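# Stack four magnet blocks from the heap into a tower

## Task

Take four of the magnet blocks lying in the heap and build one tidy, aligned tower of all four, each block sitting squarely on the one beneath. Open the gripper and leave the finished tower standing on its own.

## Robot and tools

Robot: two arms, left_arm and right_arm, each with a two-finger parallel gripper and a wrist camera. There is also a fixed overhead camera on a stand behind the arms. Camera names: cam_high, cam_left_wrist, cam_right_wrist, each 672x504 pixels.

Frames: the scene frame has its origin at table-top height, halfway between the nominal arm bases. +x points out over the table, +y toward left_arm, +z up. Left and right are arm names, not sides of an image. The measured bases are at about left_arm (+0.028, +0.356, 0) m and right_arm (-0.029, -0.302, 0) m. Each result reports end_effector_position in metres and end_effector_quat_wxyz, both in the scene frame. That position is the point between the finger pads, just under 1 cm short of the fingertips. In the gripper's own axes the fingers point along +z and close along y. Reported poses can be off by a few centimetres, more at long reach.

execute_actions(actions, cameras): actions is a list of actions. Each action is a table of up to 15 rows, one row per 1/30 s step. If the table has fewer than 15 rows, its last row is held for the remaining steps. Every row is one flat list of 14 numbers, each in [-1, 1], covering both arms even if only one moves. The order is dx, dy, dz, rx, ry, rz, opening for left_arm, then the same seven for right_arm. The first six numbers are an offset, not a pose. They are measured in that arm's Hand target axes, starting from the Hand target held when the action began. Every row counts from that same start, not from the row before it, so sending the same offset again moves the arm further. A value of 1.0 means 0.6 m of travel or 180 degrees of turn. rx, ry and rz together form one rotation vector. To re-command the Hand target without moving it, send zeros for all six pose numbers. Opening is absolute: +1 is fully open (about 87 mm between the pads), +0.5 about 69 mm, 0 about 43 mm, -0.5 about 18 mm, -1 closed. Every row sets the opening, so to leave a gripper as it is, repeat its present command; a 0 there is a real command. Images are returned only when actions is empty or cameras names them. ["all"] gives every camera.

move(target, speed, blend, opening_speed, blocking, cameras): drives each gripper in a straight line toward a target. target is either one 14-number row laid out as above, or a list of up to 15 such rows. All rows are offsets from the Hand targets at the start of the call, not chained one to the next. speed is in m/s, from 0.002 to 2.9, default 0.25; rotation may go up to twice that figure in rad/s. You can give one speed, or one per target. blend, in metres, rounds the corners of a list of targets; 0 means a full stop at each. opening_speed is the rate of finger change per second on the -1..+1 scale, at least 0.2. blocking=false returns after about 0.5 s while the move continues. A move does not avoid obstacles or the other arm, and stops after 10 s. Its result ends with a "move:" line giving the ending (done, off_target, moving, held, fault) and any limits (paced = the pose was clipped, held = steps were withheld). done means that arm came to rest within 10 mm and 2 degrees of its target. Neither done nor off_target tells you whether the gripper is touching anything.

wait(seconds): 0 to 10 s, with the arms holding their last command. stop(): brakes a running move. zoom_image(camera, region): region is [x0, y0, x1, y1] in pixels, at most 504 by 504, taken from the newest image of that camera. read_manual(section) returns only licence text. finished_scene(scene) ends the current scene permanently; call it only when the stack is complete and stable, with nothing else in the same reply.

Behaviour: the commanded orientation is limited at each step to within 40 degrees of the measured one. Arms often stop short or sag, especially at long reach, and small moves may go astray. After each move, check the reported position and tilt, then correct. "Hand target" in a result is the base for your next offsets. If an arm is blocked by contact it keeps pushing; to relieve it, command the target back past the gripper. Do not route a gripper close to its own arm's base; go around instead.

Gripping: grip_measured is on the same scale as the opening command. For a firm hold, command about 0.04 below the reading taken when the fingers first touch the block. Readings can be off by about 1 mm.

Results also give joint positions, joint torques, joint velocities ("within noise" when the arm is still), Tool commands, motor temperatures, and, after actions, some intermediate positions. A MOTOR HOT line appears at 75 °C. At 90 °C the arm folds up and stops working for the rest of the scene; at 100 °C it collapses. Avoid holding loads or stretched poses for long.

Avoid: dropping blocks or releasing them while they move, fast impacts with the table or blocks, any contact between the two arms or grippers, closing one gripper on the other's fingers, strain on the wrist camera cables, and anything leaving the table. Loose objects may occasionally be nudged by outside disturbances.

Each tool is called after "Request:" by a JSON object that holds its "fn" and its "kwargs", one argument or row to a line.

## Session

Request:
{"fn": "execute_actions", "kwargs": {
  "actions": []
}}

Scene clock: 0.00 s.
left_arm: end_effector_position=(+0.3883, +0.3827, +0.0475) grip_measured=+0.963 end_effector_quat_wxyz=(+0.561, -0.103, +0.810, +0.137) | right_arm: end_effector_position=(+0.3504, -0.2969, +0.0481) grip_measured=+0.973 end_effector_quat_wxyz=(+0.564, -0.004, +0.826, +0.012)
Joint positions: left_arm=[-0.115 1.52 0.333 0.802 -0.481 -0.072 0.981] | right_arm=[-0.002 1.524 0.371 0.78 -0.02 0.007 0.987]
Joint velocities: within noise
Joint torques (N m): no reading
Motor temperatures (°C): left_arm=[28 31 31 27 26 29 28] | right_arm=[27 35 33 31 27 26 29]
Heat: left arm: 31 °C; right arm: 35 °C.
Hand target: left_arm +0.3912, +0.3830, +0.0527; +0.568, -0.109, +0.804, +0.137 | right_arm +0.3556, -0.2961, +0.0574; +0.577, -0.008, +0.817, +0.012
Tool commands: left_gripper/opening=+1.0 right_gripper/opening=+1.0
camera_calibration:
cam_left_wrist: T_world_to_cam=[[0.318417, -0.942681, -0.0998116, 0.237861], [-0.903554, -0.269972, -0.332725, 0.486996], [0.286707, 0.196131, -0.937727, 0.00219399], [0, 0, 0, 1]] pos_world=[0.363659, 0.355272, 0.187835]
cam_right_wrist: T_world_to_cam=[[0.0271624, -0.999434, -0.0198229, -0.305651], [-0.944794, -0.0191896, -0.327102, 0.362262], [0.326537, 0.0276134, -0.944781, 0.0810054], [0, 0, 0, 1]] pos_world=[0.324114, -0.300763, 0.18897]

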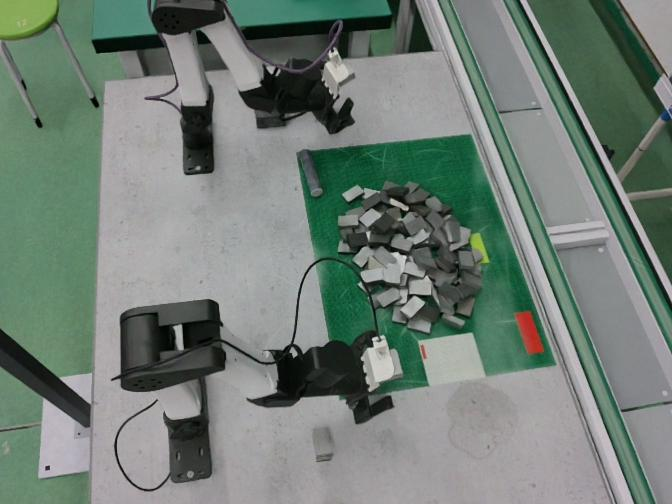

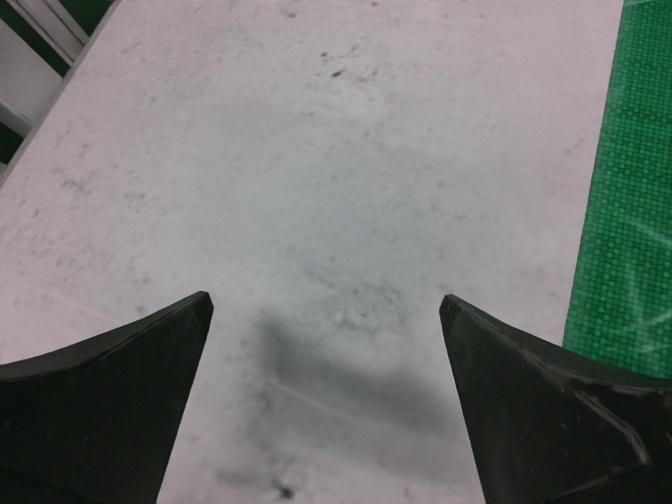

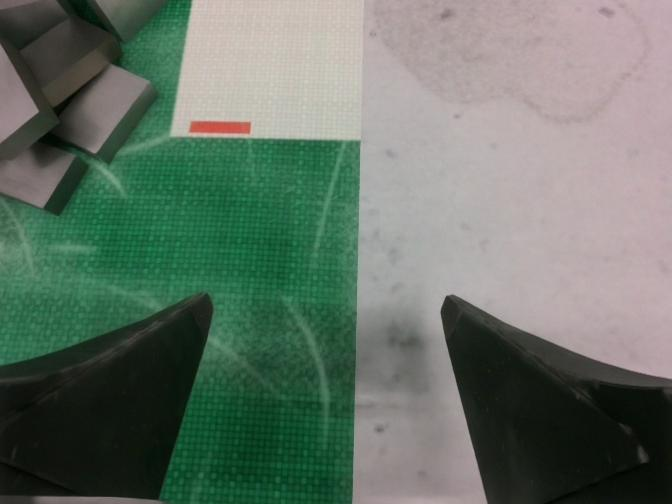

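Request:
{"fn": "zoom_image", "kwargs": {
  "camera": "cam_high",
  "region": [320, 160, 520, 350]
}}

Request:
{"fn": "zoom_image", "kwargs": {
  "camera": "cam_high",
  "region": [300, 320, 500, 470]
}}

Scaled by 2.520 from the camera's 672x504 image, which has a finer 960x720 frame.

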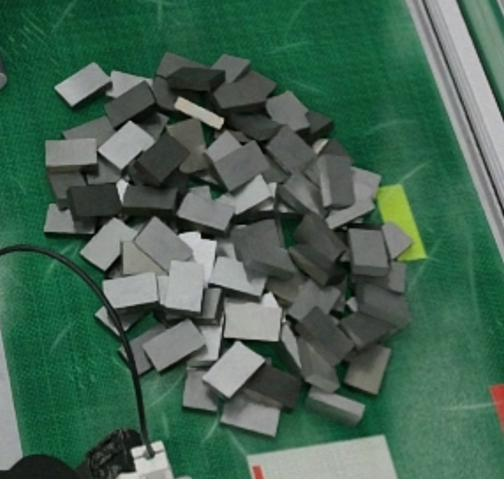

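Scaled by 2.520 from the camera's 672x504 image, which has a finer 960x720 frame.

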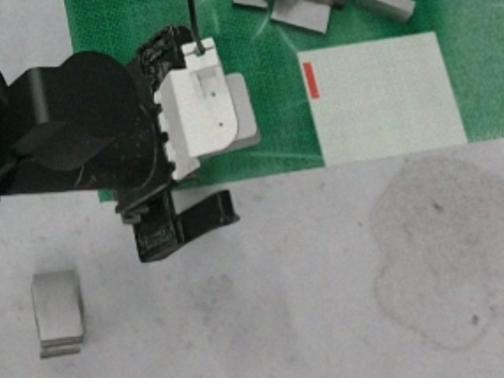

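Request:
{"fn": "move", "kwargs": {
  "target": [0,0,0,0,0,0,1,-0.16,0.327,-0.0115,0,0.197,0,1],
  "cameras": ["all"]
}}

Scene clock: 6.43 s.
left_arm: end_effector_position=(+0.3883, +0.3827, +0.0475) grip_measured=+0.963 end_effector_quat_wxyz=(+0.561, -0.103, +0.810, +0.137) | right_arm: end_effector_position=(+0.3704, -0.0999, +0.1419) grip_measured=+0.973 end_effector_quat_wxyz=(+0.293, -0.028, +0.956, +0.010)
Joint positions: left_arm=[-0.115 1.52 0.333 0.802 -0.481 -0.072 0.981] | right_arm=[0.527 1.875 1.669 -0.821 0.256 0.403 0.987]
Joint torques (N m): left_arm=[0.06 -4.48 5.57 2.06 0.02 -0.13] | right_arm=[0.34 -9.68 11.08 0.81 0.23 0.1]
Heat: left arm: 32 °C; right arm: 36 °C.
Hand target: left_arm +0.3912, +0.3830, +0.0527; +0.568, -0.109, +0.804, +0.137 | right_arm +0.3758, -0.1002, +0.1523; +0.301, -0.012, +0.954, +0.009
Off the commanded pose: left_arm 0.006 m, 1 deg | right_arm 0.012 m, 2 deg.
move: off_target (right_arm)
camera_calibration:
cam_left_wrist: T_world_to_cam=[[0.318417, -0.942681, -0.0998116, 0.237861], [-0.903554, -0.269972, -0.332725, 0.486996], [0.286707, 0.196131, -0.937727, 0.00219399], [0, 0, 0, 1]] pos_world=[0.363659, 0.355272, 0.187835]
cam_right_wrist: T_world_to_cam=[[0.0619975, -0.998002, -0.012146, -0.121344], [-0.961664, -0.0629884, 0.266897, 0.333214], [-0.267129, -0.00486662, -0.963648, 0.376958], [0, 0, 0, 1]] pos_world=[0.42866, -0.0982786, 0.272847]

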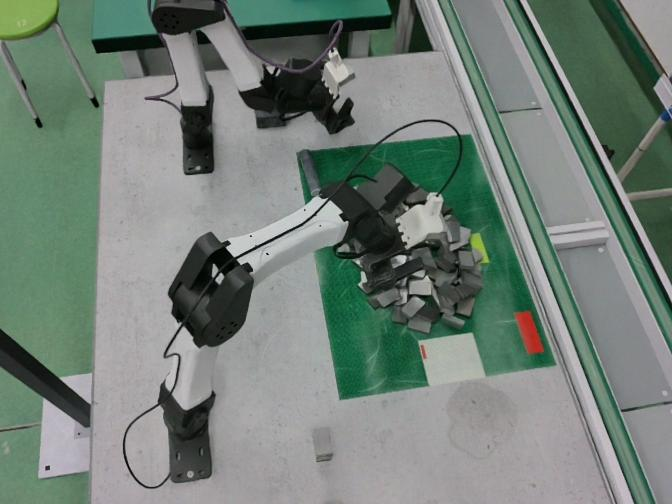

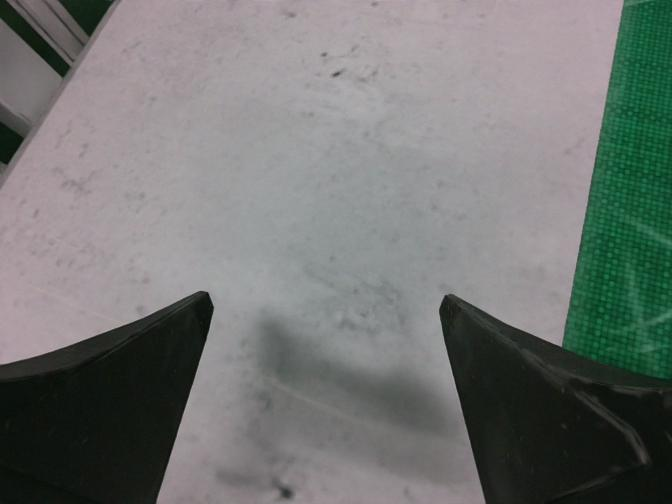

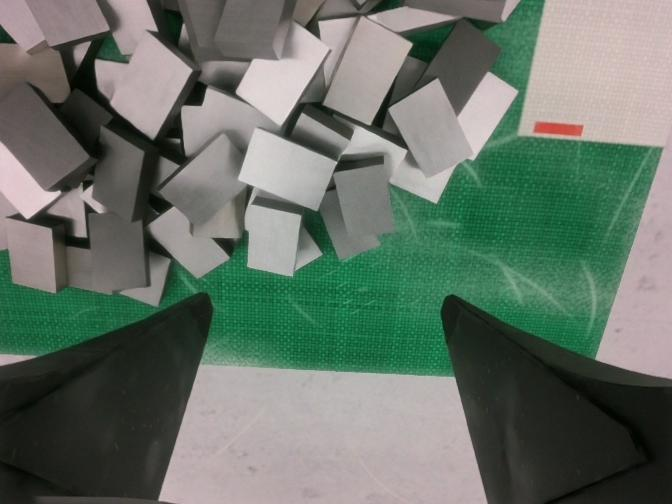

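Request:
{"fn": "zoom_image", "kwargs": {
  "camera": "cam_right_wrist",
  "region": [200, 0, 540, 290]
}}

Request:
{"fn": "zoom_image", "kwargs": {
  "camera": "cam_right_wrist",
  "region": [0, 0, 300, 310]
}}

Scaled by 1.482 from the camera's 672x504 image, which has a finer 960x720 frame.

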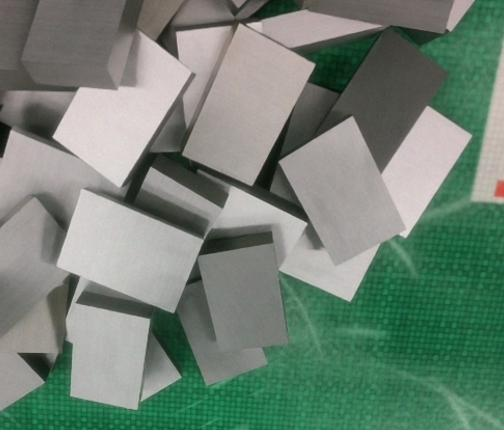

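Scaled by 1.626 from the camera's 672x504 image, which has a finer 960x720 frame.

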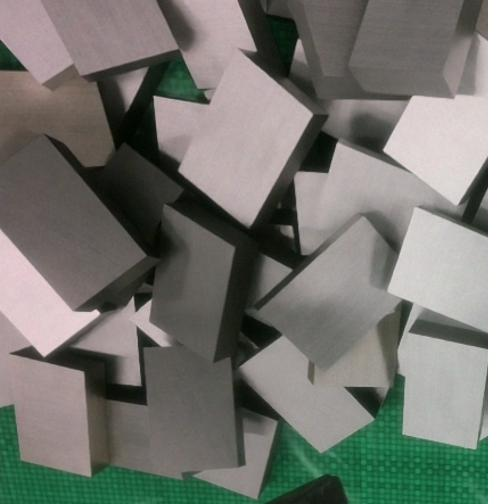

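Request:
{"fn": "move", "kwargs": {
  "target": [0,0,0,0,0,0,1,-0.0388,-0.0833,0.133,-0.0885,0.0278,-0.1385,0.4],
  "cameras": ["cam_right_wrist"]
}}

Scene clock: 14.40 s.
left_arm: end_effector_position=(+0.3883, +0.3827, +0.0475) grip_measured=+0.963 end_effector_quat_wxyz=(+0.561, -0.103, +0.810, +0.137) | right_arm: end_effector_position=(+0.4321, -0.1543, +0.0890) grip_measured=+0.400 end_effector_quat_wxyz=(+0.233, -0.245, +0.939, +0.064)
Joint positions: left_arm=[-0.115 1.52 0.333 0.802 -0.481 -0.072 0.981] | right_arm=[0.282 2.103 1.817 -0.809 -0.109 -0.197 0.7]
Joint torques (N m): left_arm=[0.05 -4.46 5.57 2.06 0.02 -0.13] | right_arm=[0.4 -11.45 10.76 1.01 -0.36 -0.2]
Heat: left arm: 33 °C; right arm: 38 °C.
Hand target: left_arm +0.3912, +0.3830, +0.0527; +0.568, -0.109, +0.804, +0.137 | right_arm +0.4420, -0.1477, +0.0997; +0.250, -0.258, +0.930, +0.075
Off the commanded pose: left_arm 0.006 m, 1 deg | right_arm 0.016 m, 3 deg.
move: off_target (right_arm)
camera_calibration:
cam_right_wrist: T_world_to_cam=[[0.49163, -0.870686, -0.014355, -0.345818], [-0.806719, -0.461595, 0.368963, 0.265769], [-0.327877, -0.169813, -0.929333, 0.340026], [0, 0, 0, 1]] pos_world=[0.495902, -0.12068, 0.212974]
Images, in order (width x height): cam_right_wrist 672x504.

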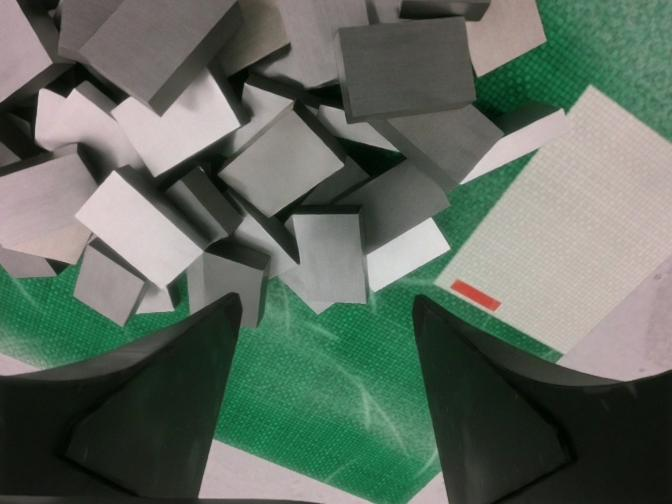

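Request:
{"fn": "move", "kwargs": {
  "target": [0,0,0,0,0,0,1,0.02,0,0.0347,0,0,0,0.4],
  "cameras": ["cam_right_wrist"],
  "speed": 0.12
}}

Scene clock: 18.63 s.
left_arm: end_effector_position=(+0.3883, +0.3827, +0.0475) grip_measured=+0.963 end_effector_quat_wxyz=(+0.561, -0.103, +0.810, +0.137) | right_arm: end_effector_position=(+0.4363, -0.1531, +0.0800) grip_measured=+0.400 end_effector_quat_wxyz=(+0.237, -0.245, +0.938, +0.064)
Joint positions: left_arm=[-0.115 1.52 0.333 0.802 -0.481 -0.072 0.981] | right_arm=[0.282 2.116 1.798 -0.769 -0.109 -0.197 0.7]
Joint torques (N m): left_arm=[0.05 -4.46 5.57 2.06 0.02 -0.14] | right_arm=[0.49 -11.89 5.41 1.55 -0.38 -0.2]
Motor temperatures (°C): left_arm=[28 32 33 31 26 29 28] | right_arm=[27 38 39 33 27 26 29]
Heat: left arm: 33 °C; right arm: 39 °C.
Hand target: left_arm +0.3912, +0.3830, +0.0527; +0.568, -0.109, +0.804, +0.137 | right_arm +0.4419, -0.1475, +0.0756; +0.249, -0.258, +0.930, +0.075
Off the commanded pose: left_arm 0.006 m, 1 deg | right_arm 0.009 m, 3 deg.
move: off_target (right_arm)
camera_calibration:
cam_right_wrist: T_world_to_cam=[[0.491728, -0.870659, -0.012503, -0.34711], [-0.809621, -0.462447, 0.361465, 0.274693], [-0.320494, -0.16762, -0.932302, 0.330572], [0, 0, 0, 1]] pos_world=[0.499027, -0.119773, 0.204562]
Images, in order (width x height): cam_right_wrist 672x504.

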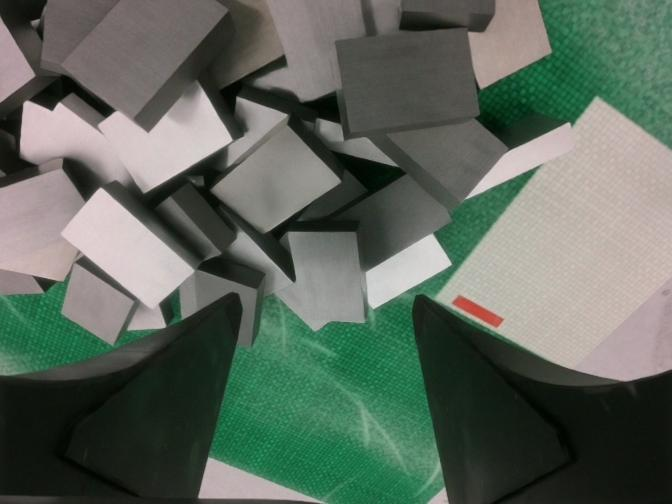

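Request:
{"fn": "move", "kwargs": {
  "target": [0,0,0,0,0,0,1,0.025,0,0.0433,0,0,0,0.4],
  "cameras": ["cam_right_wrist"],
  "speed": 0.12
}}

Scene clock: 20.63 s.
left_arm: end_effector_position=(+0.3883, +0.3827, +0.0475) grip_measured=+0.963 end_effector_quat_wxyz=(+0.561, -0.103, +0.810, +0.137) | right_arm: end_effector_position=(+0.4320, -0.1459, +0.0594) grip_measured=+0.400 end_effector_quat_wxyz=(+0.234, -0.250, +0.936, +0.086)
Joint positions: left_arm=[-0.115 1.52 0.333 0.802 -0.481 -0.072 0.981] | right_arm=[0.282 2.122 1.723 -0.691 -0.155 -0.197 0.7]
Joint torques (N m): left_arm=[0.05 -4.48 5.57 2.06 0.02 -0.14] | right_arm=[0.51 -10.61 4.11 1.82 -0.02 -0.21]
Heat: left arm: 33 °C; right arm: 39 °C.
Hand target: left_arm +0.3912, +0.3830, +0.0527; +0.568, -0.109, +0.804, +0.137 | right_arm +0.4418, -0.1472, +0.0456; +0.249, -0.258, +0.930, +0.075
Off the commanded pose: left_arm 0.006 m, 1 deg | right_arm 0.017 m, 2 deg.
move: off_target (right_arm)
camera_calibration:
cam_right_wrist: T_world_to_cam=[[0.509736, -0.858713, -0.052729, -0.342741], [-0.794367, -0.493305, 0.354445, 0.271359], [-0.330378, -0.138787, -0.933589, 0.319675], [0, 0, 0, 1]] pos_world=[0.49588, -0.116087, 0.184191]
Images, in order (width x height): cam_right_wrist 672x504.

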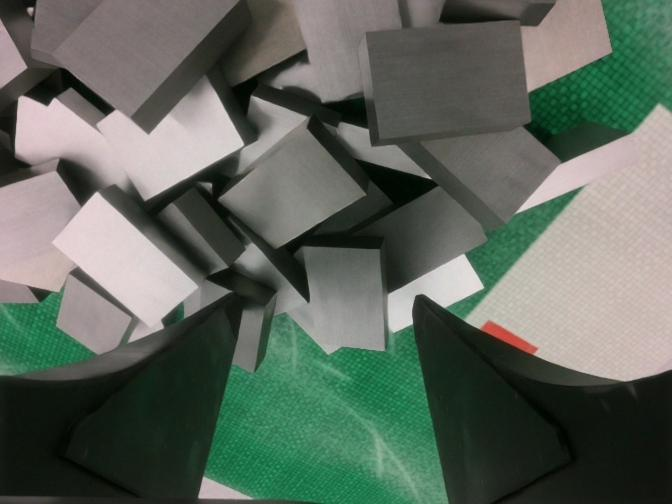

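Request:
{"fn": "move", "kwargs": {
  "target": [
    [0,0,0,0,0,0,1,-0.029,0,-0.05,0,0,0,-0.12],
    [0,0,0,0,0,0,1,-0.0125,0,-0.0217,0,0,0,-0.12]
  ],
  "cameras": ["cam_right_wrist"],
  "speed": 0.12
}}

Scene clock: 23.10 s.
left_arm: end_effector_position=(+0.3883, +0.3827, +0.0475) grip_measured=+0.963 end_effector_quat_wxyz=(+0.561, -0.103, +0.810, +0.137) | right_arm: end_effector_position=(+0.4360, -0.1480, +0.0654) grip_measured=-0.120 end_effector_quat_wxyz=(+0.238, -0.253, +0.934, +0.079)
Joint positions: left_arm=[-0.115 1.52 0.333 0.802 -0.481 -0.072 0.981] | right_arm=[0.281 2.124 1.749 -0.708 -0.143 -0.207 0.44]
Joint torques (N m): left_arm=[0.05 -4.48 5.59 2.06 0.02 -0.14] | right_arm=[0.53 -11.84 5.75 1.49 0 -0.21]
Heat: left arm: 33 °C; right arm: 40 °C.
Hand target: left_arm +0.3912, +0.3830, +0.0527; +0.568, -0.109, +0.804, +0.137 | right_arm +0.4419, -0.1473, +0.0608; +0.250, -0.258, +0.930, +0.075
Off the commanded pose: left_arm 0.006 m, 1 deg | right_arm 0.008 m, 2 deg.
move: done
camera_calibration:
cam_right_wrist: T_world_to_cam=[[0.512497, -0.857964, -0.035275, -0.3485], [-0.797629, -0.490867, 0.350481, 0.273382], [-0.318015, -0.151484, -0.935905, 0.319345], [0, 0, 0, 1]] pos_world=[0.498219, -0.116431, 0.190768]
Images, in order (width x height): cam_right_wrist 672x504.

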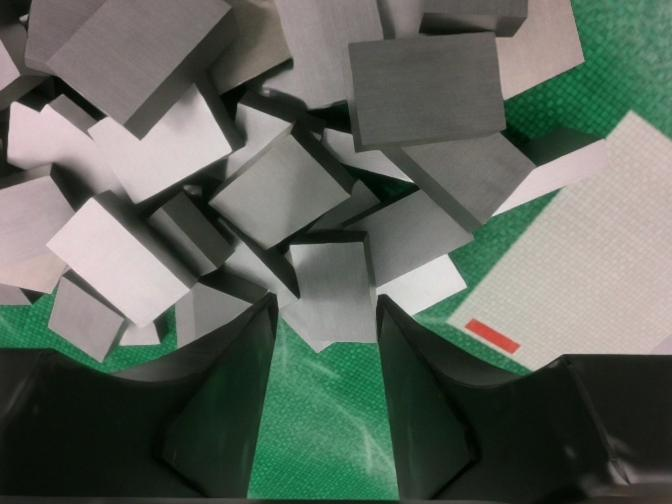

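Request:
{"fn": "move", "kwargs": {
  "target": [0,0,0,0,0,0,1,0.0165,-0.006,0.0288,0,0,0,-0.12],
  "cameras": ["cam_right_wrist"],
  "speed": 0.12
}}

Scene clock: 24.53 s.
left_arm: end_effector_position=(+0.3883, +0.3827, +0.0475) grip_measured=+0.963 end_effector_quat_wxyz=(+0.561, -0.103, +0.810, +0.137) | right_arm: end_effector_position=(+0.4354, -0.1489, +0.0550) grip_measured=-0.120 end_effector_quat_wxyz=(+0.237, -0.249, +0.935, +0.084)
Joint positions: left_arm=[-0.115 1.52 0.333 0.802 -0.481 -0.072 0.981] | right_arm=[0.275 2.129 1.716 -0.671 -0.154 -0.201 0.44]
Joint torques (N m): left_arm=[0.05 -4.46 5.57 2.06 0.02 -0.14] | right_arm=[0.46 -10.54 4.18 1.78 -0.06 -0.24]
Heat: left arm: 33 °C; right arm: 40 °C.
Hand target: left_arm +0.3912, +0.3830, +0.0527; +0.568, -0.109, +0.804, +0.137 | right_arm +0.4437, -0.1502, +0.0407; +0.250, -0.258, +0.930, +0.075
Off the commanded pose: left_arm 0.006 m, 1 deg | right_arm 0.016 m, 2 deg.
move: off_target (right_arm)
camera_calibration:
cam_right_wrist: T_world_to_cam=[[0.507033, -0.860591, -0.0479713, -0.346644], [-0.798366, -0.489891, 0.350168, 0.276598], [-0.324852, -0.139248, -0.935458, 0.314033], [0, 0, 0, 1]] pos_world=[0.4986, -0.119087, 0.18028]
Images, in order (width x height): cam_right_wrist 672x504.

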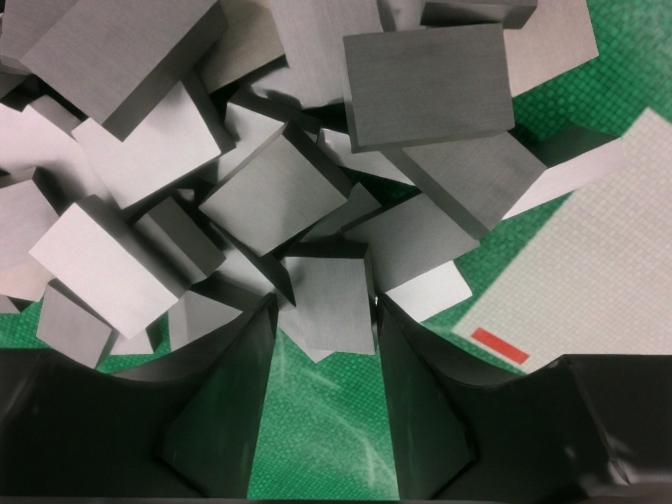

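Request:
{"fn": "move", "kwargs": {
  "target": [0,0,0,0,0,0,1,0,0,0,0,0,0,-0.9],
  "cameras": ["cam_right_wrist"],
  "opening_speed": 1.2
}}

Scene clock: 26.13 s.
left_arm: end_effector_position=(+0.3883, +0.3827, +0.0475) grip_measured=+0.963 end_effector_quat_wxyz=(+0.561, -0.103, +0.810, +0.137) | right_arm: end_effector_position=(+0.4378, -0.1511, +0.0548) grip_measured=-0.303 end_effector_quat_wxyz=(+0.241, -0.252, +0.934, +0.078)
Joint positions: left_arm=[-0.115 1.52 0.333 0.802 -0.481 -0.072 0.981] | right_arm=[0.274 2.128 1.712 -0.66 -0.143 -0.211 0.348]
Joint torques (N m): left_arm=[0.05 -4.46 5.57 2.06 0.02 -0.13] | right_arm=[0.55 -10.48 4.4 1.71 -0.05 -0.22]
Heat: left arm: 33 °C; right arm: 41 °C.
Hand target: left_arm +0.3912, +0.3830, +0.0527; +0.568, -0.109, +0.804, +0.137 | right_arm +0.4438, -0.1501, +0.0409; +0.250, -0.258, +0.930, +0.075
Off the commanded pose: left_arm 0.006 m, 1 deg | right_arm 0.015 m, 1 deg.
move: off_target (right_arm)
camera_calibration:
cam_right_wrist: T_world_to_cam=[[0.509068, -0.860118, -0.0323555, -0.351421], [-0.801875, -0.487587, 0.345334, 0.279665], [-0.312804, -0.149854, -0.937922, 0.307495], [0, 0, 0, 1]] pos_world=[0.499339, -0.119823, 0.180458]
Images, in order (width x height): cam_right_wrist 672x504.

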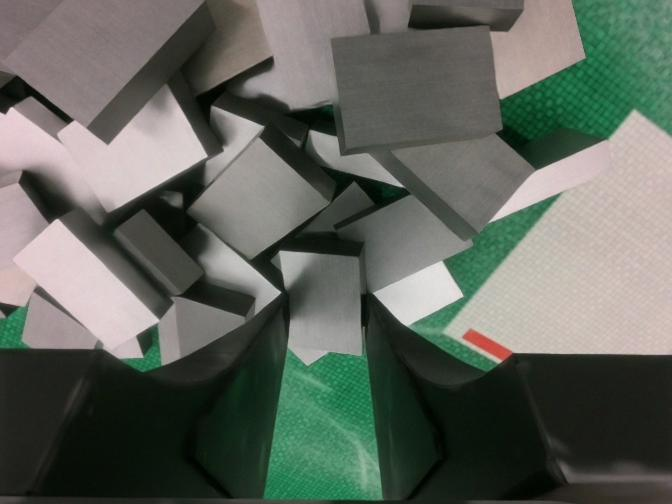

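Request:
{"fn": "move", "kwargs": {
  "target": [
    [0,0,0,0,0,0,1,-0.0667,0,-0.1155,0,0,0,-0.9],
    [0,0,0,0,0,0,1,0.0957,-0.0737,-0.1708,0.0861,0,0.1491,-0.9]
  ],
  "cameras": ["cam_right_wrist","cam_high"],
  "blend": 0.03
}}

Scene clock: 30.13 s.
left_arm: end_effector_position=(+0.3883, +0.3827, +0.0475) grip_measured=+0.963 end_effector_quat_wxyz=(+0.561, -0.103, +0.810, +0.137) | right_arm: end_effector_position=(+0.3703, -0.2382, +0.0868) grip_measured=-0.303 end_effector_quat_wxyz=(+0.219, -0.016, +0.975, +0.010)
Joint positions: left_arm=[-0.115 1.52 0.333 0.802 -0.481 -0.072 0.981] | right_arm=[0.16 1.823 1.428 -0.735 0.044 0.122 0.348]
Joint torques (N m): left_arm=[0.06 -4.46 5.57 2.06 0.02 -0.13] | right_arm=[0.31 -13.53 5.5 1.53 0.2 0.12]
Heat: left arm: 33 °C; right arm: 42 °C.
Hand target: left_arm +0.3912, +0.3830, +0.0527; +0.568, -0.109, +0.804, +0.137 | right_arm +0.3804, -0.2410, +0.1000; +0.258, +0.000, +0.966, +0.005
Off the commanded pose: left_arm 0.006 m, 1 deg | right_arm 0.017 m, 5 deg.
move: off_target (right_arm)
camera_calibration:
cam_right_wrist: T_world_to_cam=[[0.0374704, -0.999071, -0.0212912, -0.25039], [-0.910941, -0.0429089, 0.410298, 0.312669], [-0.410831, 0.00402104, -0.911703, 0.374094], [0, 0, 0, 1]] pos_world=[0.447895, -0.238246, 0.207443]
Images, in order (width x height): cam_high 672x504, cam_right_wrist 672x504.

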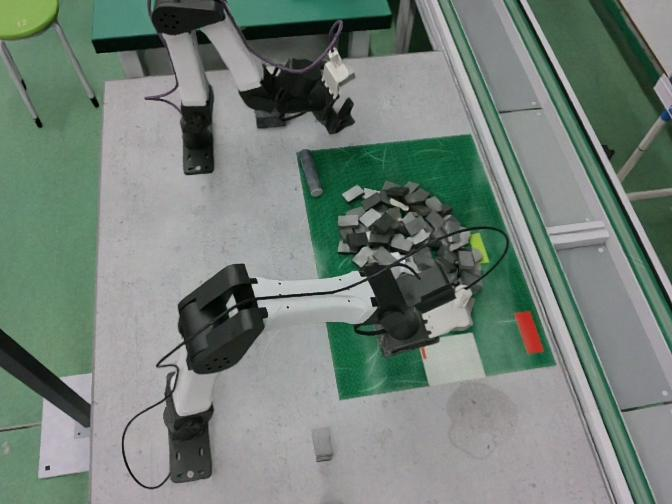

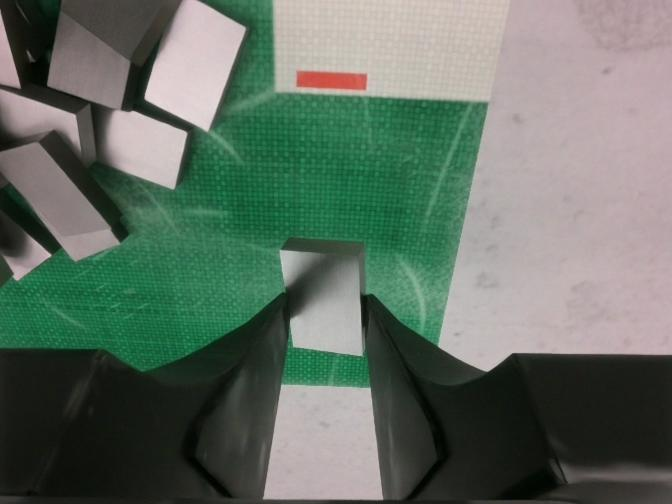

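Request:
{"fn": "move", "kwargs": {
  "target": [0,0,0,0,0,0,1,0.033,0,0.0906,0,-0.026,0,-0.9],
  "cameras": ["cam_right_wrist"],
  "speed": 0.15
}}

Scene clock: 32.53 s.
left_arm: end_effector_position=(+0.3883, +0.3827, +0.0475) grip_measured=+0.963 end_effector_quat_wxyz=(+0.561, -0.103, +0.810, +0.137) | right_arm: end_effector_position=(+0.3808, -0.2389, +0.0421) grip_measured=-0.303 end_effector_quat_wxyz=(+0.273, -0.013, +0.962, +0.011)
Joint positions: left_arm=[-0.115 1.52 0.333 0.802 -0.481 -0.072 0.981] | right_arm=[0.16 1.818 1.201 -0.402 0.058 0.122 0.348]
Joint torques (N m): left_arm=[0.06 -4.46 5.57 2.06 0.02 -0.13] | right_arm=[0.59 -9.68 5.23 1.78 0.22 0.07]
Heat: left arm: 34 °C; right arm: 42 °C.
Hand target: left_arm +0.3912, +0.3830, +0.0527; +0.568, -0.109, +0.804, +0.137 | right_arm +0.3903, -0.2404, +0.0429; +0.297, +0.000, +0.955, +0.005
Off the commanded pose: left_arm 0.006 m, 1 deg | right_arm 0.010 m, 3 deg.
move: off_target (right_arm)
camera_calibration:
cam_right_wrist: T_world_to_cam=[[0.0334133, -0.999164, -0.0235538, -0.250758], [-0.950887, -0.0390374, 0.307066, 0.36108], [-0.307728, 0.0121369, -0.951397, 0.301959], [0, 0, 0, 1]] pos_world=[0.444647, -0.240118, 0.170502]
Images, in order (width x height): cam_right_wrist 672x504.

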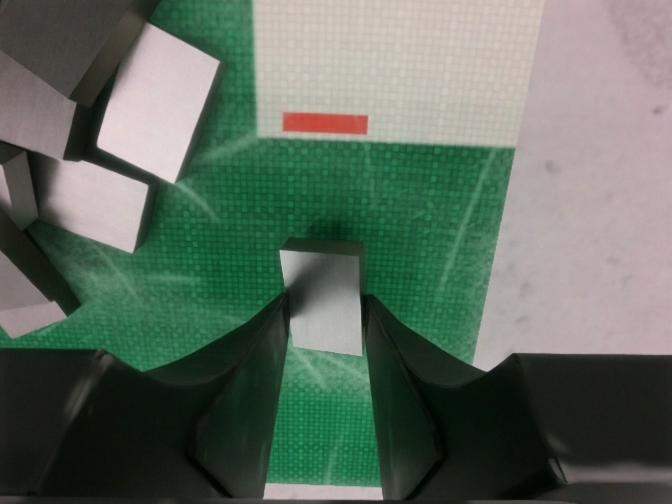

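Request:
{"fn": "move", "kwargs": {
  "target": [0,0,0,0,0,0,1,0.0189,0,0.0275,0,0.014,0,-0.9],
  "cameras": ["cam_right_wrist"],
  "speed": 0.08
}}

Scene clock: 34.00 s.
left_arm: end_effector_position=(+0.3883, +0.3827, +0.0475) grip_measured=+0.963 end_effector_quat_wxyz=(+0.561, -0.103, +0.810, +0.137) | right_arm: end_effector_position=(+0.3803, -0.2393, +0.0323) grip_measured=-0.306 end_effector_quat_wxyz=(+0.263, -0.013, +0.965, +0.009)
Joint positions: left_arm=[-0.115 1.52 0.333 0.802 -0.481 -0.072 0.981] | right_arm=[0.16 1.845 1.201 -0.396 0.059 0.122 0.347]
Joint torques (N m): left_arm=[0.05 -4.46 5.57 2.05 0.02 -0.13] | right_arm=[0.44 -6.61 5.9 1.76 0.13 0.08]
Heat: left arm: 34 °C; right arm: 42 °C.
Hand target: left_arm +0.3912, +0.3830, +0.0527; +0.568, -0.109, +0.804, +0.137 | right_arm +0.3903, -0.2401, +0.0230; +0.276, +0.000, +0.961, +0.005
Off the commanded pose: left_arm 0.006 m, 1 deg | right_arm 0.014 m, 2 deg.
move: off_target (right_arm)
camera_calibration:
cam_right_wrist: T_world_to_cam=[[0.0321812, -0.999289, -0.0196186, -0.251006], [-0.944695, -0.0368208, 0.325877, 0.361162], [-0.326368, 0.00804645, -0.945209, 0.298495], [0, 0, 0, 1]] pos_world=[0.446685, -0.239931, 0.159521]
Images, in order (width x height): cam_right_wrist 672x504.

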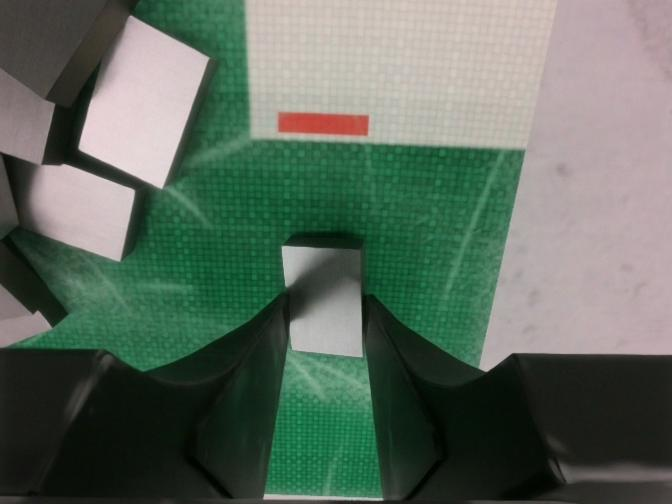

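Request:
{"fn": "move", "kwargs": {
  "target": [0,0,0,0,0,0,1,0.0135,0,0.021,0,0,0,-0.9],
  "cameras": ["cam_right_wrist"],
  "speed": 0.08
}}

Scene clock: 36.30 s.
left_arm: end_effector_position=(+0.3883, +0.3827, +0.0475) grip_measured=+0.963 end_effector_quat_wxyz=(+0.561, -0.103, +0.810, +0.137) | right_arm: end_effector_position=(+0.3877, -0.2400, +0.0280) grip_measured=-0.315 end_effector_quat_wxyz=(+0.276, -0.011, +0.961, +0.006)
Joint positions: left_arm=[-0.115 1.52 0.333 0.802 -0.481 -0.072 0.981] | right_arm=[0.16 1.859 1.19 -0.346 0.07 0.122 0.343]
Joint torques (N m): left_arm=[0.05 -4.45 5.57 2.06 0.02 -0.14] | right_arm=[0.5 -5.79 3.99 1.83 0.13 0.1]
Heat: left arm: 34 °C; right arm: 42 °C.
Hand target: left_arm +0.3912, +0.3830, +0.0527; +0.568, -0.109, +0.804, +0.137 | right_arm +0.3902, -0.2400, +0.0081; +0.276, +0.000, +0.961, +0.005
Off the commanded pose: left_arm 0.006 m, 1 deg | right_arm 0.020 m, 1 deg.
move: off_target (right_arm)
camera_calibration:
cam_right_wrist: T_world_to_cam=[[0.0270661, -0.999536, -0.0139545, -0.250235], [-0.953352, -0.0300089, 0.300364, 0.375222], [-0.300644, 0.00517388, -0.953722, 0.286331], [0, 0, 0, 1]] pos_world=[0.450576, -0.24034, 0.156885]
Images, in order (width x height): cam_right_wrist 672x504.

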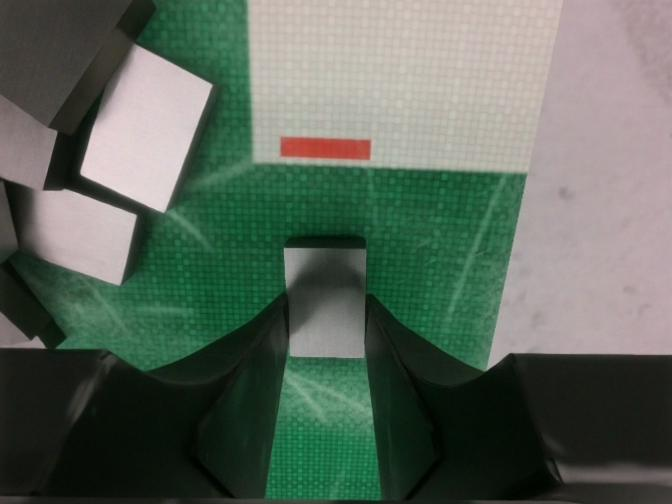

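Request:
{"fn": "move", "kwargs": {
  "target": [
    [0,0,0,0,0,0,1,-0.011,0,-0.0165,0,0,0,-0.9],
    [0,0,0,0,0,0,1,-0.011,0,-0.0165,0,0,0,-0.1]
  ],
  "cameras": ["cam_right_wrist"],
  "speed": 0.08,
  "opening_speed": 0.8
}}

Scene clock: 39.30 s.
left_arm: end_effector_position=(+0.3883, +0.3827, +0.0475) grip_measured=+0.963 end_effector_quat_wxyz=(+0.561, -0.103, +0.810, +0.137) | right_arm: end_effector_position=(+0.3881, -0.2376, +0.0283) grip_measured=-0.100 end_effector_quat_wxyz=(+0.277, -0.013, +0.961, +0.011)
Joint positions: left_arm=[-0.115 1.52 0.333 0.802 -0.481 -0.072 0.981] | right_arm=[0.161 1.859 1.19 -0.343 0.059 0.122 0.45]
Joint torques (N m): left_arm=[0.05 -4.46 5.57 2.06 0.02 -0.13] | right_arm=[0.34 -7.49 6.37 1.38 0.11 0.11]
Heat: left arm: 34 °C; right arm: 42 °C.
Hand target: left_arm +0.3912, +0.3830, +0.0527; +0.568, -0.109, +0.804, +0.137 | right_arm +0.3906, -0.2400, +0.0200; +0.276, +0.000, +0.961, +0.005
Off the commanded pose: left_arm 0.006 m, 1 deg | right_arm 0.009 m, 2 deg.
move: done
camera_calibration:
cam_right_wrist: T_world_to_cam=[[0.0335581, -0.999162, -0.0234482, -0.250158], [-0.953562, -0.0390354, 0.298657, 0.373569], [-0.299321, 0.0123369, -0.954073, 0.287846], [0, 0, 0, 1]] pos_world=[0.450775, -0.238917, 0.157192]
Images, in order (width x height): cam_right_wrist 672x504.

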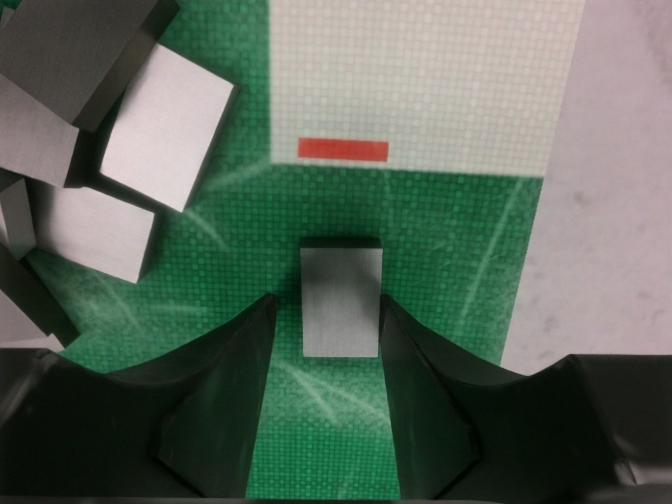

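Request:
{"fn": "move", "kwargs": {
  "target": [
    [0,0,0,0,0,0,1,-0.053,0,-0.085,0,0,0,-0.05],
    [0,0,0,0,0,0,1,-0.1053,0.1967,-0.1307,-0.053,0.0167,-0.0848,0]
  ],
  "cameras": ["cam_right_wrist"],
  "blend": 0.02
}}

Scene clock: 43.00 s.
left_arm: end_effector_position=(+0.3883, +0.3827, +0.0475) grip_measured=+0.963 end_effector_quat_wxyz=(+0.561, -0.103, +0.810, +0.137) | right_arm: end_effector_position=(+0.3977, -0.1255, +0.1118) grip_measured=+0.000 end_effector_quat_wxyz=(+0.244, -0.140, +0.959, +0.044)
Joint positions: left_arm=[-0.115 1.52 0.333 0.802 -0.481 -0.072 0.981] | right_arm=[0.391 1.985 1.727 -0.814 0.035 0.099 0.5]
Joint torques (N m): left_arm=[0.06 -4.48 5.57 2.06 0.02 -0.13] | right_arm=[0.34 -10.52 10.84 0.78 -0.24 -0.2]
Heat: left arm: 34 °C; right arm: 42 °C.
Hand target: left_arm +0.3912, +0.3830, +0.0527; +0.568, -0.109, +0.804, +0.137 | right_arm +0.4021, -0.1230, +0.1213; +0.248, -0.151, +0.956, +0.048
Off the commanded pose: left_arm 0.006 m, 1 deg | right_arm 0.011 m, 2 deg.
move: off_target (right_arm)
camera_calibration:
cam_right_wrist: T_world_to_cam=[[0.29074, -0.956454, -0.0258089, -0.233074], [-0.891106, -0.280502, 0.35672, 0.300513], [-0.348425, -0.0807144, -0.933855, 0.374664], [0, 0, 0, 1]] pos_world=[0.466095, -0.10839, 0.236667]
Images, in order (width x height): cam_right_wrist 672x504.

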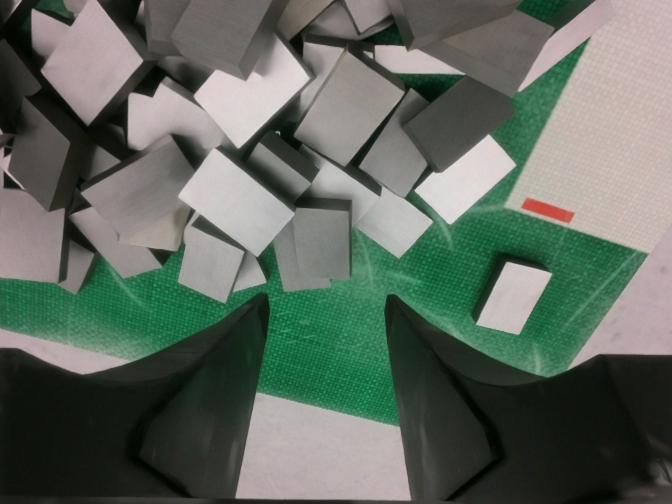

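Request:
{"fn": "move", "kwargs": {
  "target": [0,0,0,0,0,0,1,0.052,0.0075,0.1067,0,0,0,-0.07],
  "cameras": ["cam_right_wrist"],
  "speed": 0.15
}}

Scene clock: 45.60 s.
left_arm: end_effector_position=(+0.3883, +0.3827, +0.0475) grip_measured=+0.963 end_effector_quat_wxyz=(+0.561, -0.103, +0.810, +0.137) | right_arm: end_effector_position=(+0.3982, -0.1224, +0.0508) grip_measured=-0.070 end_effector_quat_wxyz=(+0.231, -0.143, +0.962, +0.042)
Joint positions: left_arm=[-0.115 1.52 0.333 0.802 -0.481 -0.072 0.981] | right_arm=[0.397 2.046 1.58 -0.633 0.035 0.099 0.465]
Joint torques (N m): left_arm=[0.05 -4.46 5.57 2.06 0.02 -0.13] | right_arm=[0.85 -11.74 5.63 1.55 -0.17 -0.11]
Heat: left arm: 34 °C; right arm: 42 °C.
Hand target: left_arm +0.3912, +0.3830, +0.0527; +0.568, -0.109, +0.804, +0.137 | right_arm +0.4041, -0.1163, +0.0501; +0.248, -0.151, +0.956, +0.048
Off the commanded pose: left_arm 0.006 m, 1 deg | right_arm 0.009 m, 2 deg.
move: done
camera_calibration:
cam_right_wrist: T_world_to_cam=[[0.295563, -0.955044, -0.0230796, -0.233732], [-0.880407, -0.281684, 0.381495, 0.317869], [-0.370846, -0.0924365, -0.924083, 0.325145], [0, 0, 0, 1]] pos_world=[0.469516, -0.103631, 0.1738]
Images, in order (width x height): cam_right_wrist 672x504.

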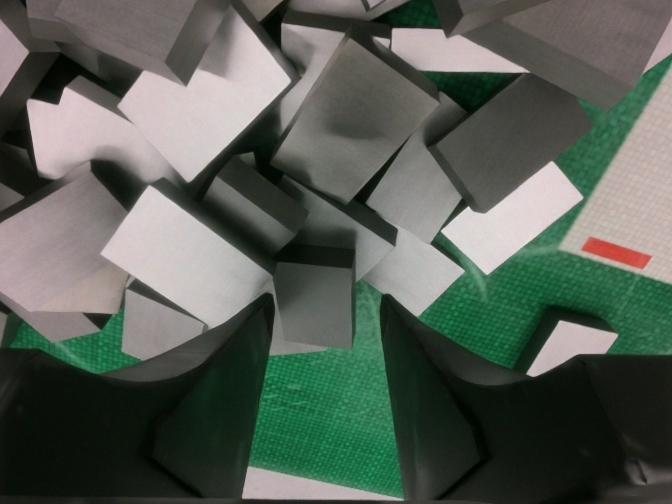

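Request:
{"fn": "move", "kwargs": {
  "target": [
    [0,0,0,0,0,0,1,0,0.008,0,0,0,0,-0.2],
    [0,0,0,0,0,0,1,0.0125,0.008,0.0215,0,0,0,-0.2]
  ],
  "cameras": ["cam_right_wrist"],
  "speed": 0.15
}}

Scene clock: 48.27 s.
left_arm: end_effector_position=(+0.3883, +0.3827, +0.0475) grip_measured=+0.963 end_effector_quat_wxyz=(+0.561, -0.103, +0.810, +0.137) | right_arm: end_effector_position=(+0.3969, -0.1200, +0.0411) grip_measured=-0.200 end_effector_quat_wxyz=(+0.234, -0.151, +0.960, +0.037)
Joint positions: left_arm=[-0.115 1.52 0.333 0.802 -0.481 -0.072 0.981] | right_arm=[0.408 2.052 1.548 -0.591 0.046 0.09 0.4]
Joint torques (N m): left_arm=[0.05 -4.48 5.57 2.06 0.02 -0.14] | right_arm=[0.99 -10.81 5.18 1.66 -0.08 0.01]
Motor temperatures (°C): left_arm=[28 33 34 32 26 29 28] | right_arm=[27 43 40 34 27 26 29]
Heat: left arm: 34 °C; right arm: 43 °C.
Hand target: left_arm +0.3912, +0.3830, +0.0527; +0.568, -0.109, +0.804, +0.137 | right_arm +0.4024, -0.1116, +0.0354; +0.248, -0.151, +0.956, +0.048
Off the commanded pose: left_arm 0.006 m, 1 deg | right_arm 0.012 m, 2 deg.
move: off_target (right_arm)
camera_calibration:
cam_right_wrist: T_world_to_cam=[[0.308981, -0.951019, -0.00965412, -0.236763], [-0.879474, -0.289571, 0.377723, 0.320018], [-0.362018, -0.108219, -0.925868, 0.31057], [0, 0, 0, 1]] pos_world=[0.467034, -0.0988887, 0.164383]
Images, in order (width x height): cam_right_wrist 672x504.

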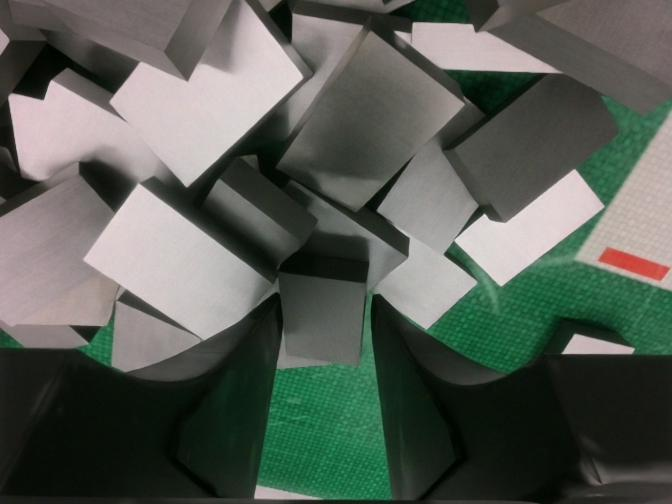

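Request:
{"fn": "move", "kwargs": {
  "target": [
    [0,0,0,0,0,0,1,0,0,0,0,0,0,-0.9],
    [0,0,0,0,0,0,1,-0.0625,0,-0.108,0,0,0,-0.9],
    [0,0,0,0,0,0,1,0.0225,-0.1987,-0.1187,0.049,0,0.085,-0.9]
  ],
  "cameras": ["cam_right_wrist"],
  "blend": [0,0.02,0],
  "opening_speed": 1.2
}}

Scene clock: 52.13 s.
left_arm: end_effector_position=(+0.3883, +0.3827, +0.0475) grip_measured=+0.963 end_effector_quat_wxyz=(+0.561, -0.103, +0.810, +0.137) | right_arm: end_effector_position=(+0.3867, -0.2409, +0.0744) grip_measured=-0.307 end_effector_quat_wxyz=(+0.214, -0.016, +0.977, +0.008)
Joint positions: left_arm=[-0.115 1.52 0.333 0.802 -0.481 -0.072 0.981] | right_arm=[0.147 1.9 1.482 -0.723 0.041 0.112 0.347]
Joint torques (N m): left_arm=[0.05 -4.46 5.57 2.06 0.02 -0.14] | right_arm=[0.64 -14.35 5.56 1.46 0.11 0.12]
Heat: left arm: 34 °C; right arm: 44 °C.
Hand target: left_arm +0.3912, +0.3830, +0.0527; +0.568, -0.109, +0.804, +0.137 | right_arm +0.3956, -0.2402, +0.0887; +0.250, -0.003, +0.968, +0.008
Off the commanded pose: left_arm 0.006 m, 1 deg | right_arm 0.017 m, 5 deg.
move: off_target (right_arm)
camera_calibration:
cam_right_wrist: T_world_to_cam=[[0.0353263, -0.99921, -0.0181912, -0.253378], [-0.906424, -0.0397013, 0.420499, 0.3308], [-0.420889, 0.00163427, -0.907111, 0.372465], [0, 0, 0, 1]] pos_world=[0.465563, -0.240654, 0.194157]
Images, in order (width x height): cam_right_wrist 672x504.

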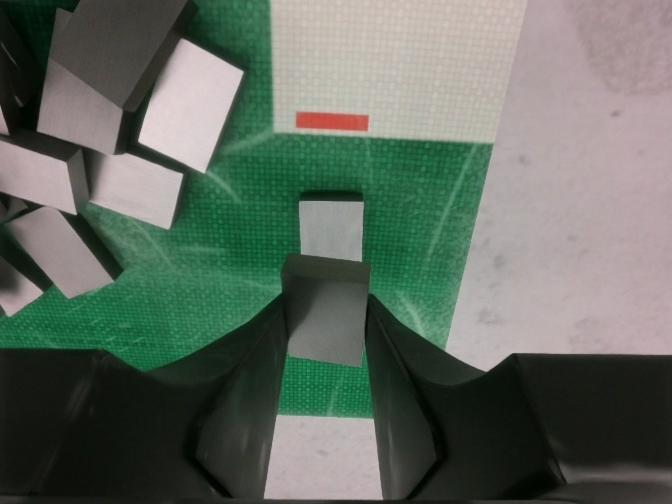

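Request:
{"fn": "move", "kwargs": {
  "target": [0,0,0,0,0,0,1,0.019,0,0.0448,0,-0.0194,0,-0.9],
  "cameras": ["cam_right_wrist"],
  "speed": 0.1
}}

Scene clock: 55.07 s.
left_arm: end_effector_position=(+0.3883, +0.3827, +0.0475) grip_measured=+0.963 end_effector_quat_wxyz=(+0.561, -0.103, +0.810, +0.137) | right_arm: end_effector_position=(+0.3873, -0.2405, +0.0449) grip_measured=-0.307 end_effector_quat_wxyz=(+0.240, -0.016, +0.971, +0.010)
Joint positions: left_arm=[-0.115 1.52 0.333 0.802 -0.481 -0.072 0.981] | right_arm=[0.149 1.887 1.327 -0.528 0.044 0.112 0.347]
Joint torques (N m): left_arm=[0.06 -4.46 5.57 2.06 0.02 -0.14] | right_arm=[0.91 -13.9 5.37 1.61 0.19 0.12]
Heat: left arm: 34 °C; right arm: 45 °C.
Hand target: left_arm +0.3912, +0.3830, +0.0527; +0.568, -0.109, +0.804, +0.137 | right_arm +0.3986, -0.2399, +0.0596; +0.279, -0.003, +0.960, +0.008
Off the commanded pose: left_arm 0.006 m, 1 deg | right_arm 0.019 m, 5 deg.
move: off_target (right_arm)
camera_calibration:
cam_right_wrist: T_world_to_cam=[[0.0368877, -0.999084, -0.0217064, -0.253917], [-0.927427, -0.0423156, 0.371602, 0.35358], [-0.37218, 0.00642355, -0.928139, 0.329247], [0, 0, 0, 1]] pos_world=[0.459826, -0.240838, 0.168685]
Images, in order (width x height): cam_right_wrist 672x504.

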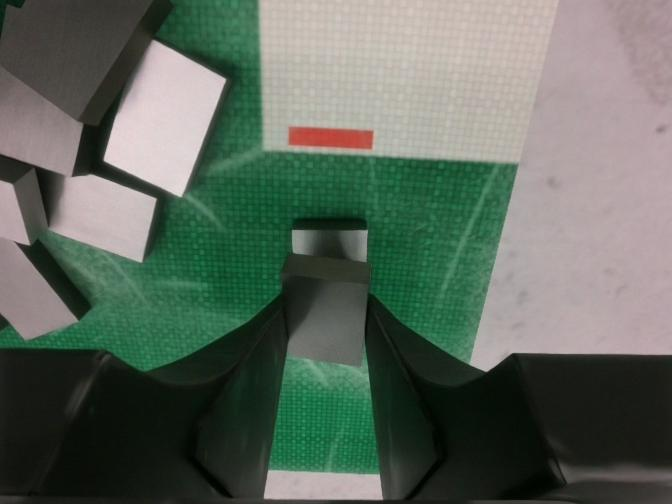

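Request:
{"fn": "move", "kwargs": {
  "target": [0,0,0,0,0,0,1,-0.0248,0,-0.0079,0,0.083,0,-0.9],
  "cameras": ["cam_right_wrist"],
  "speed": 0.15
}}

Scene clock: 59.40 s.
left_arm: end_effector_position=(+0.3883, +0.3827, +0.0475) grip_measured=+0.963 end_effector_quat_wxyz=(+0.561, -0.103, +0.810, +0.137) | right_arm: end_effector_position=(+0.4005, -0.2418, +0.0609) grip_measured=-0.307 end_effector_quat_wxyz=(+0.142, -0.014, +0.990, -0.001)
Joint positions: left_arm=[-0.115 1.52 0.333 0.802 -0.481 -0.072 0.981] | right_arm=[0.139 2.1 1.743 -0.932 0.04 0.112 0.347]
Joint torques (N m): left_arm=[0.05 -4.48 5.57 2.06 0.02 -0.13] | right_arm=[0.06 -11.52 10.65 0.47 -0.25 0.05]
Heat: left arm: 34 °C; right arm: 45 °C.
Hand target: left_arm +0.3912, +0.3830, +0.0527; +0.568, -0.109, +0.804, +0.137 | right_arm +0.4087, -0.2400, +0.0717; +0.152, -0.004, +0.988, +0.007
Off the commanded pose: left_arm 0.006 m, 1 deg | right_arm 0.013 m, 2 deg.
move: off_target (right_arm)
camera_calibration:
cam_right_wrist: T_world_to_cam=[[0.0267403, -0.99964, -0.0023356, -0.252684], [-0.836104, -0.0236462, 0.548061, 0.31697], [-0.547919, -0.0127025, -0.836435, 0.409122], [0, 0, 0, 1]] pos_world=[0.495943, -0.239901, 0.167895]
Images, in order (width x height): cam_right_wrist 672x504.

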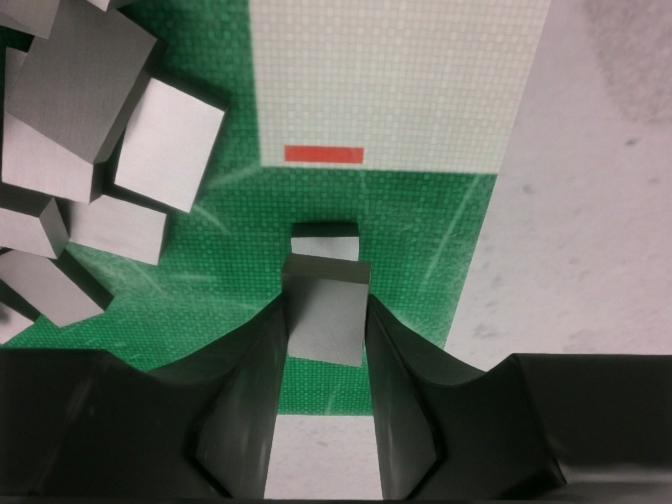

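Request:
{"fn": "move", "kwargs": {
  "target": [0,0,0,0,0,0,1,0.0169,0,0.0314,0,0.028,0,-0.9],
  "cameras": ["cam_right_wrist"],
  "speed": 0.1
}}

Scene clock: 61.97 s.
left_arm: end_effector_position=(+0.3883, +0.3827, +0.0475) grip_measured=+0.963 end_effector_quat_wxyz=(+0.561, -0.103, +0.810, +0.137) | right_arm: end_effector_position=(+0.3962, -0.2415, +0.0399) grip_measured=-0.307 end_effector_quat_wxyz=(+0.097, -0.014, +0.995, -0.001)
Joint positions: left_arm=[-0.115 1.52 0.333 0.802 -0.481 -0.072 0.981] | right_arm=[0.136 2.186 1.802 -0.993 0.027 0.112 0.347]
Joint torques (N m): left_arm=[0.05 -4.46 5.57 2.06 0.02 -0.14] | right_arm=[0.14 -12.26 10.41 0.34 -0.24 0.03]
Heat: left arm: 34 °C; right arm: 46 °C.
Hand target: left_arm +0.3912, +0.3830, +0.0527; +0.568, -0.109, +0.804, +0.137 | right_arm +0.4046, -0.2396, +0.0506; +0.109, -0.004, +0.994, +0.007
Off the commanded pose: left_arm 0.006 m, 1 deg | right_arm 0.014 m, 2 deg.
move: off_target (right_arm)
camera_calibration:
cam_right_wrist: T_world_to_cam=[[0.0266657, -0.999637, -0.00377401, -0.252153], [-0.783461, -0.0232436, 0.621006, 0.301244], [-0.620869, -0.0136028, -0.783796, 0.415807], [0, 0, 0, 1]] pos_world=[0.500898, -0.239404, 0.137881]
Images, in order (width x height): cam_right_wrist 672x504.

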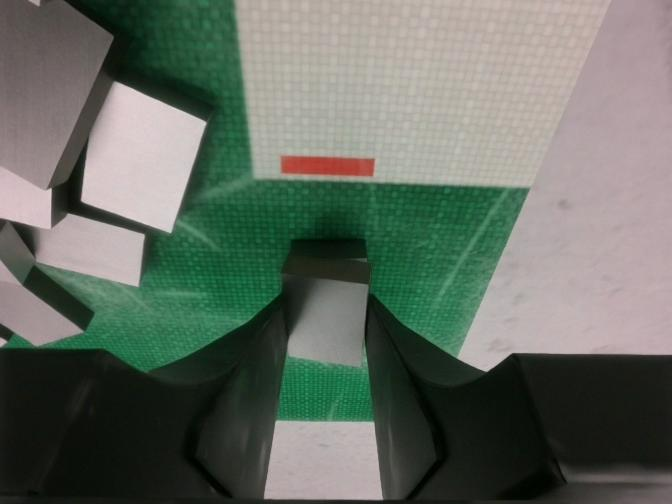

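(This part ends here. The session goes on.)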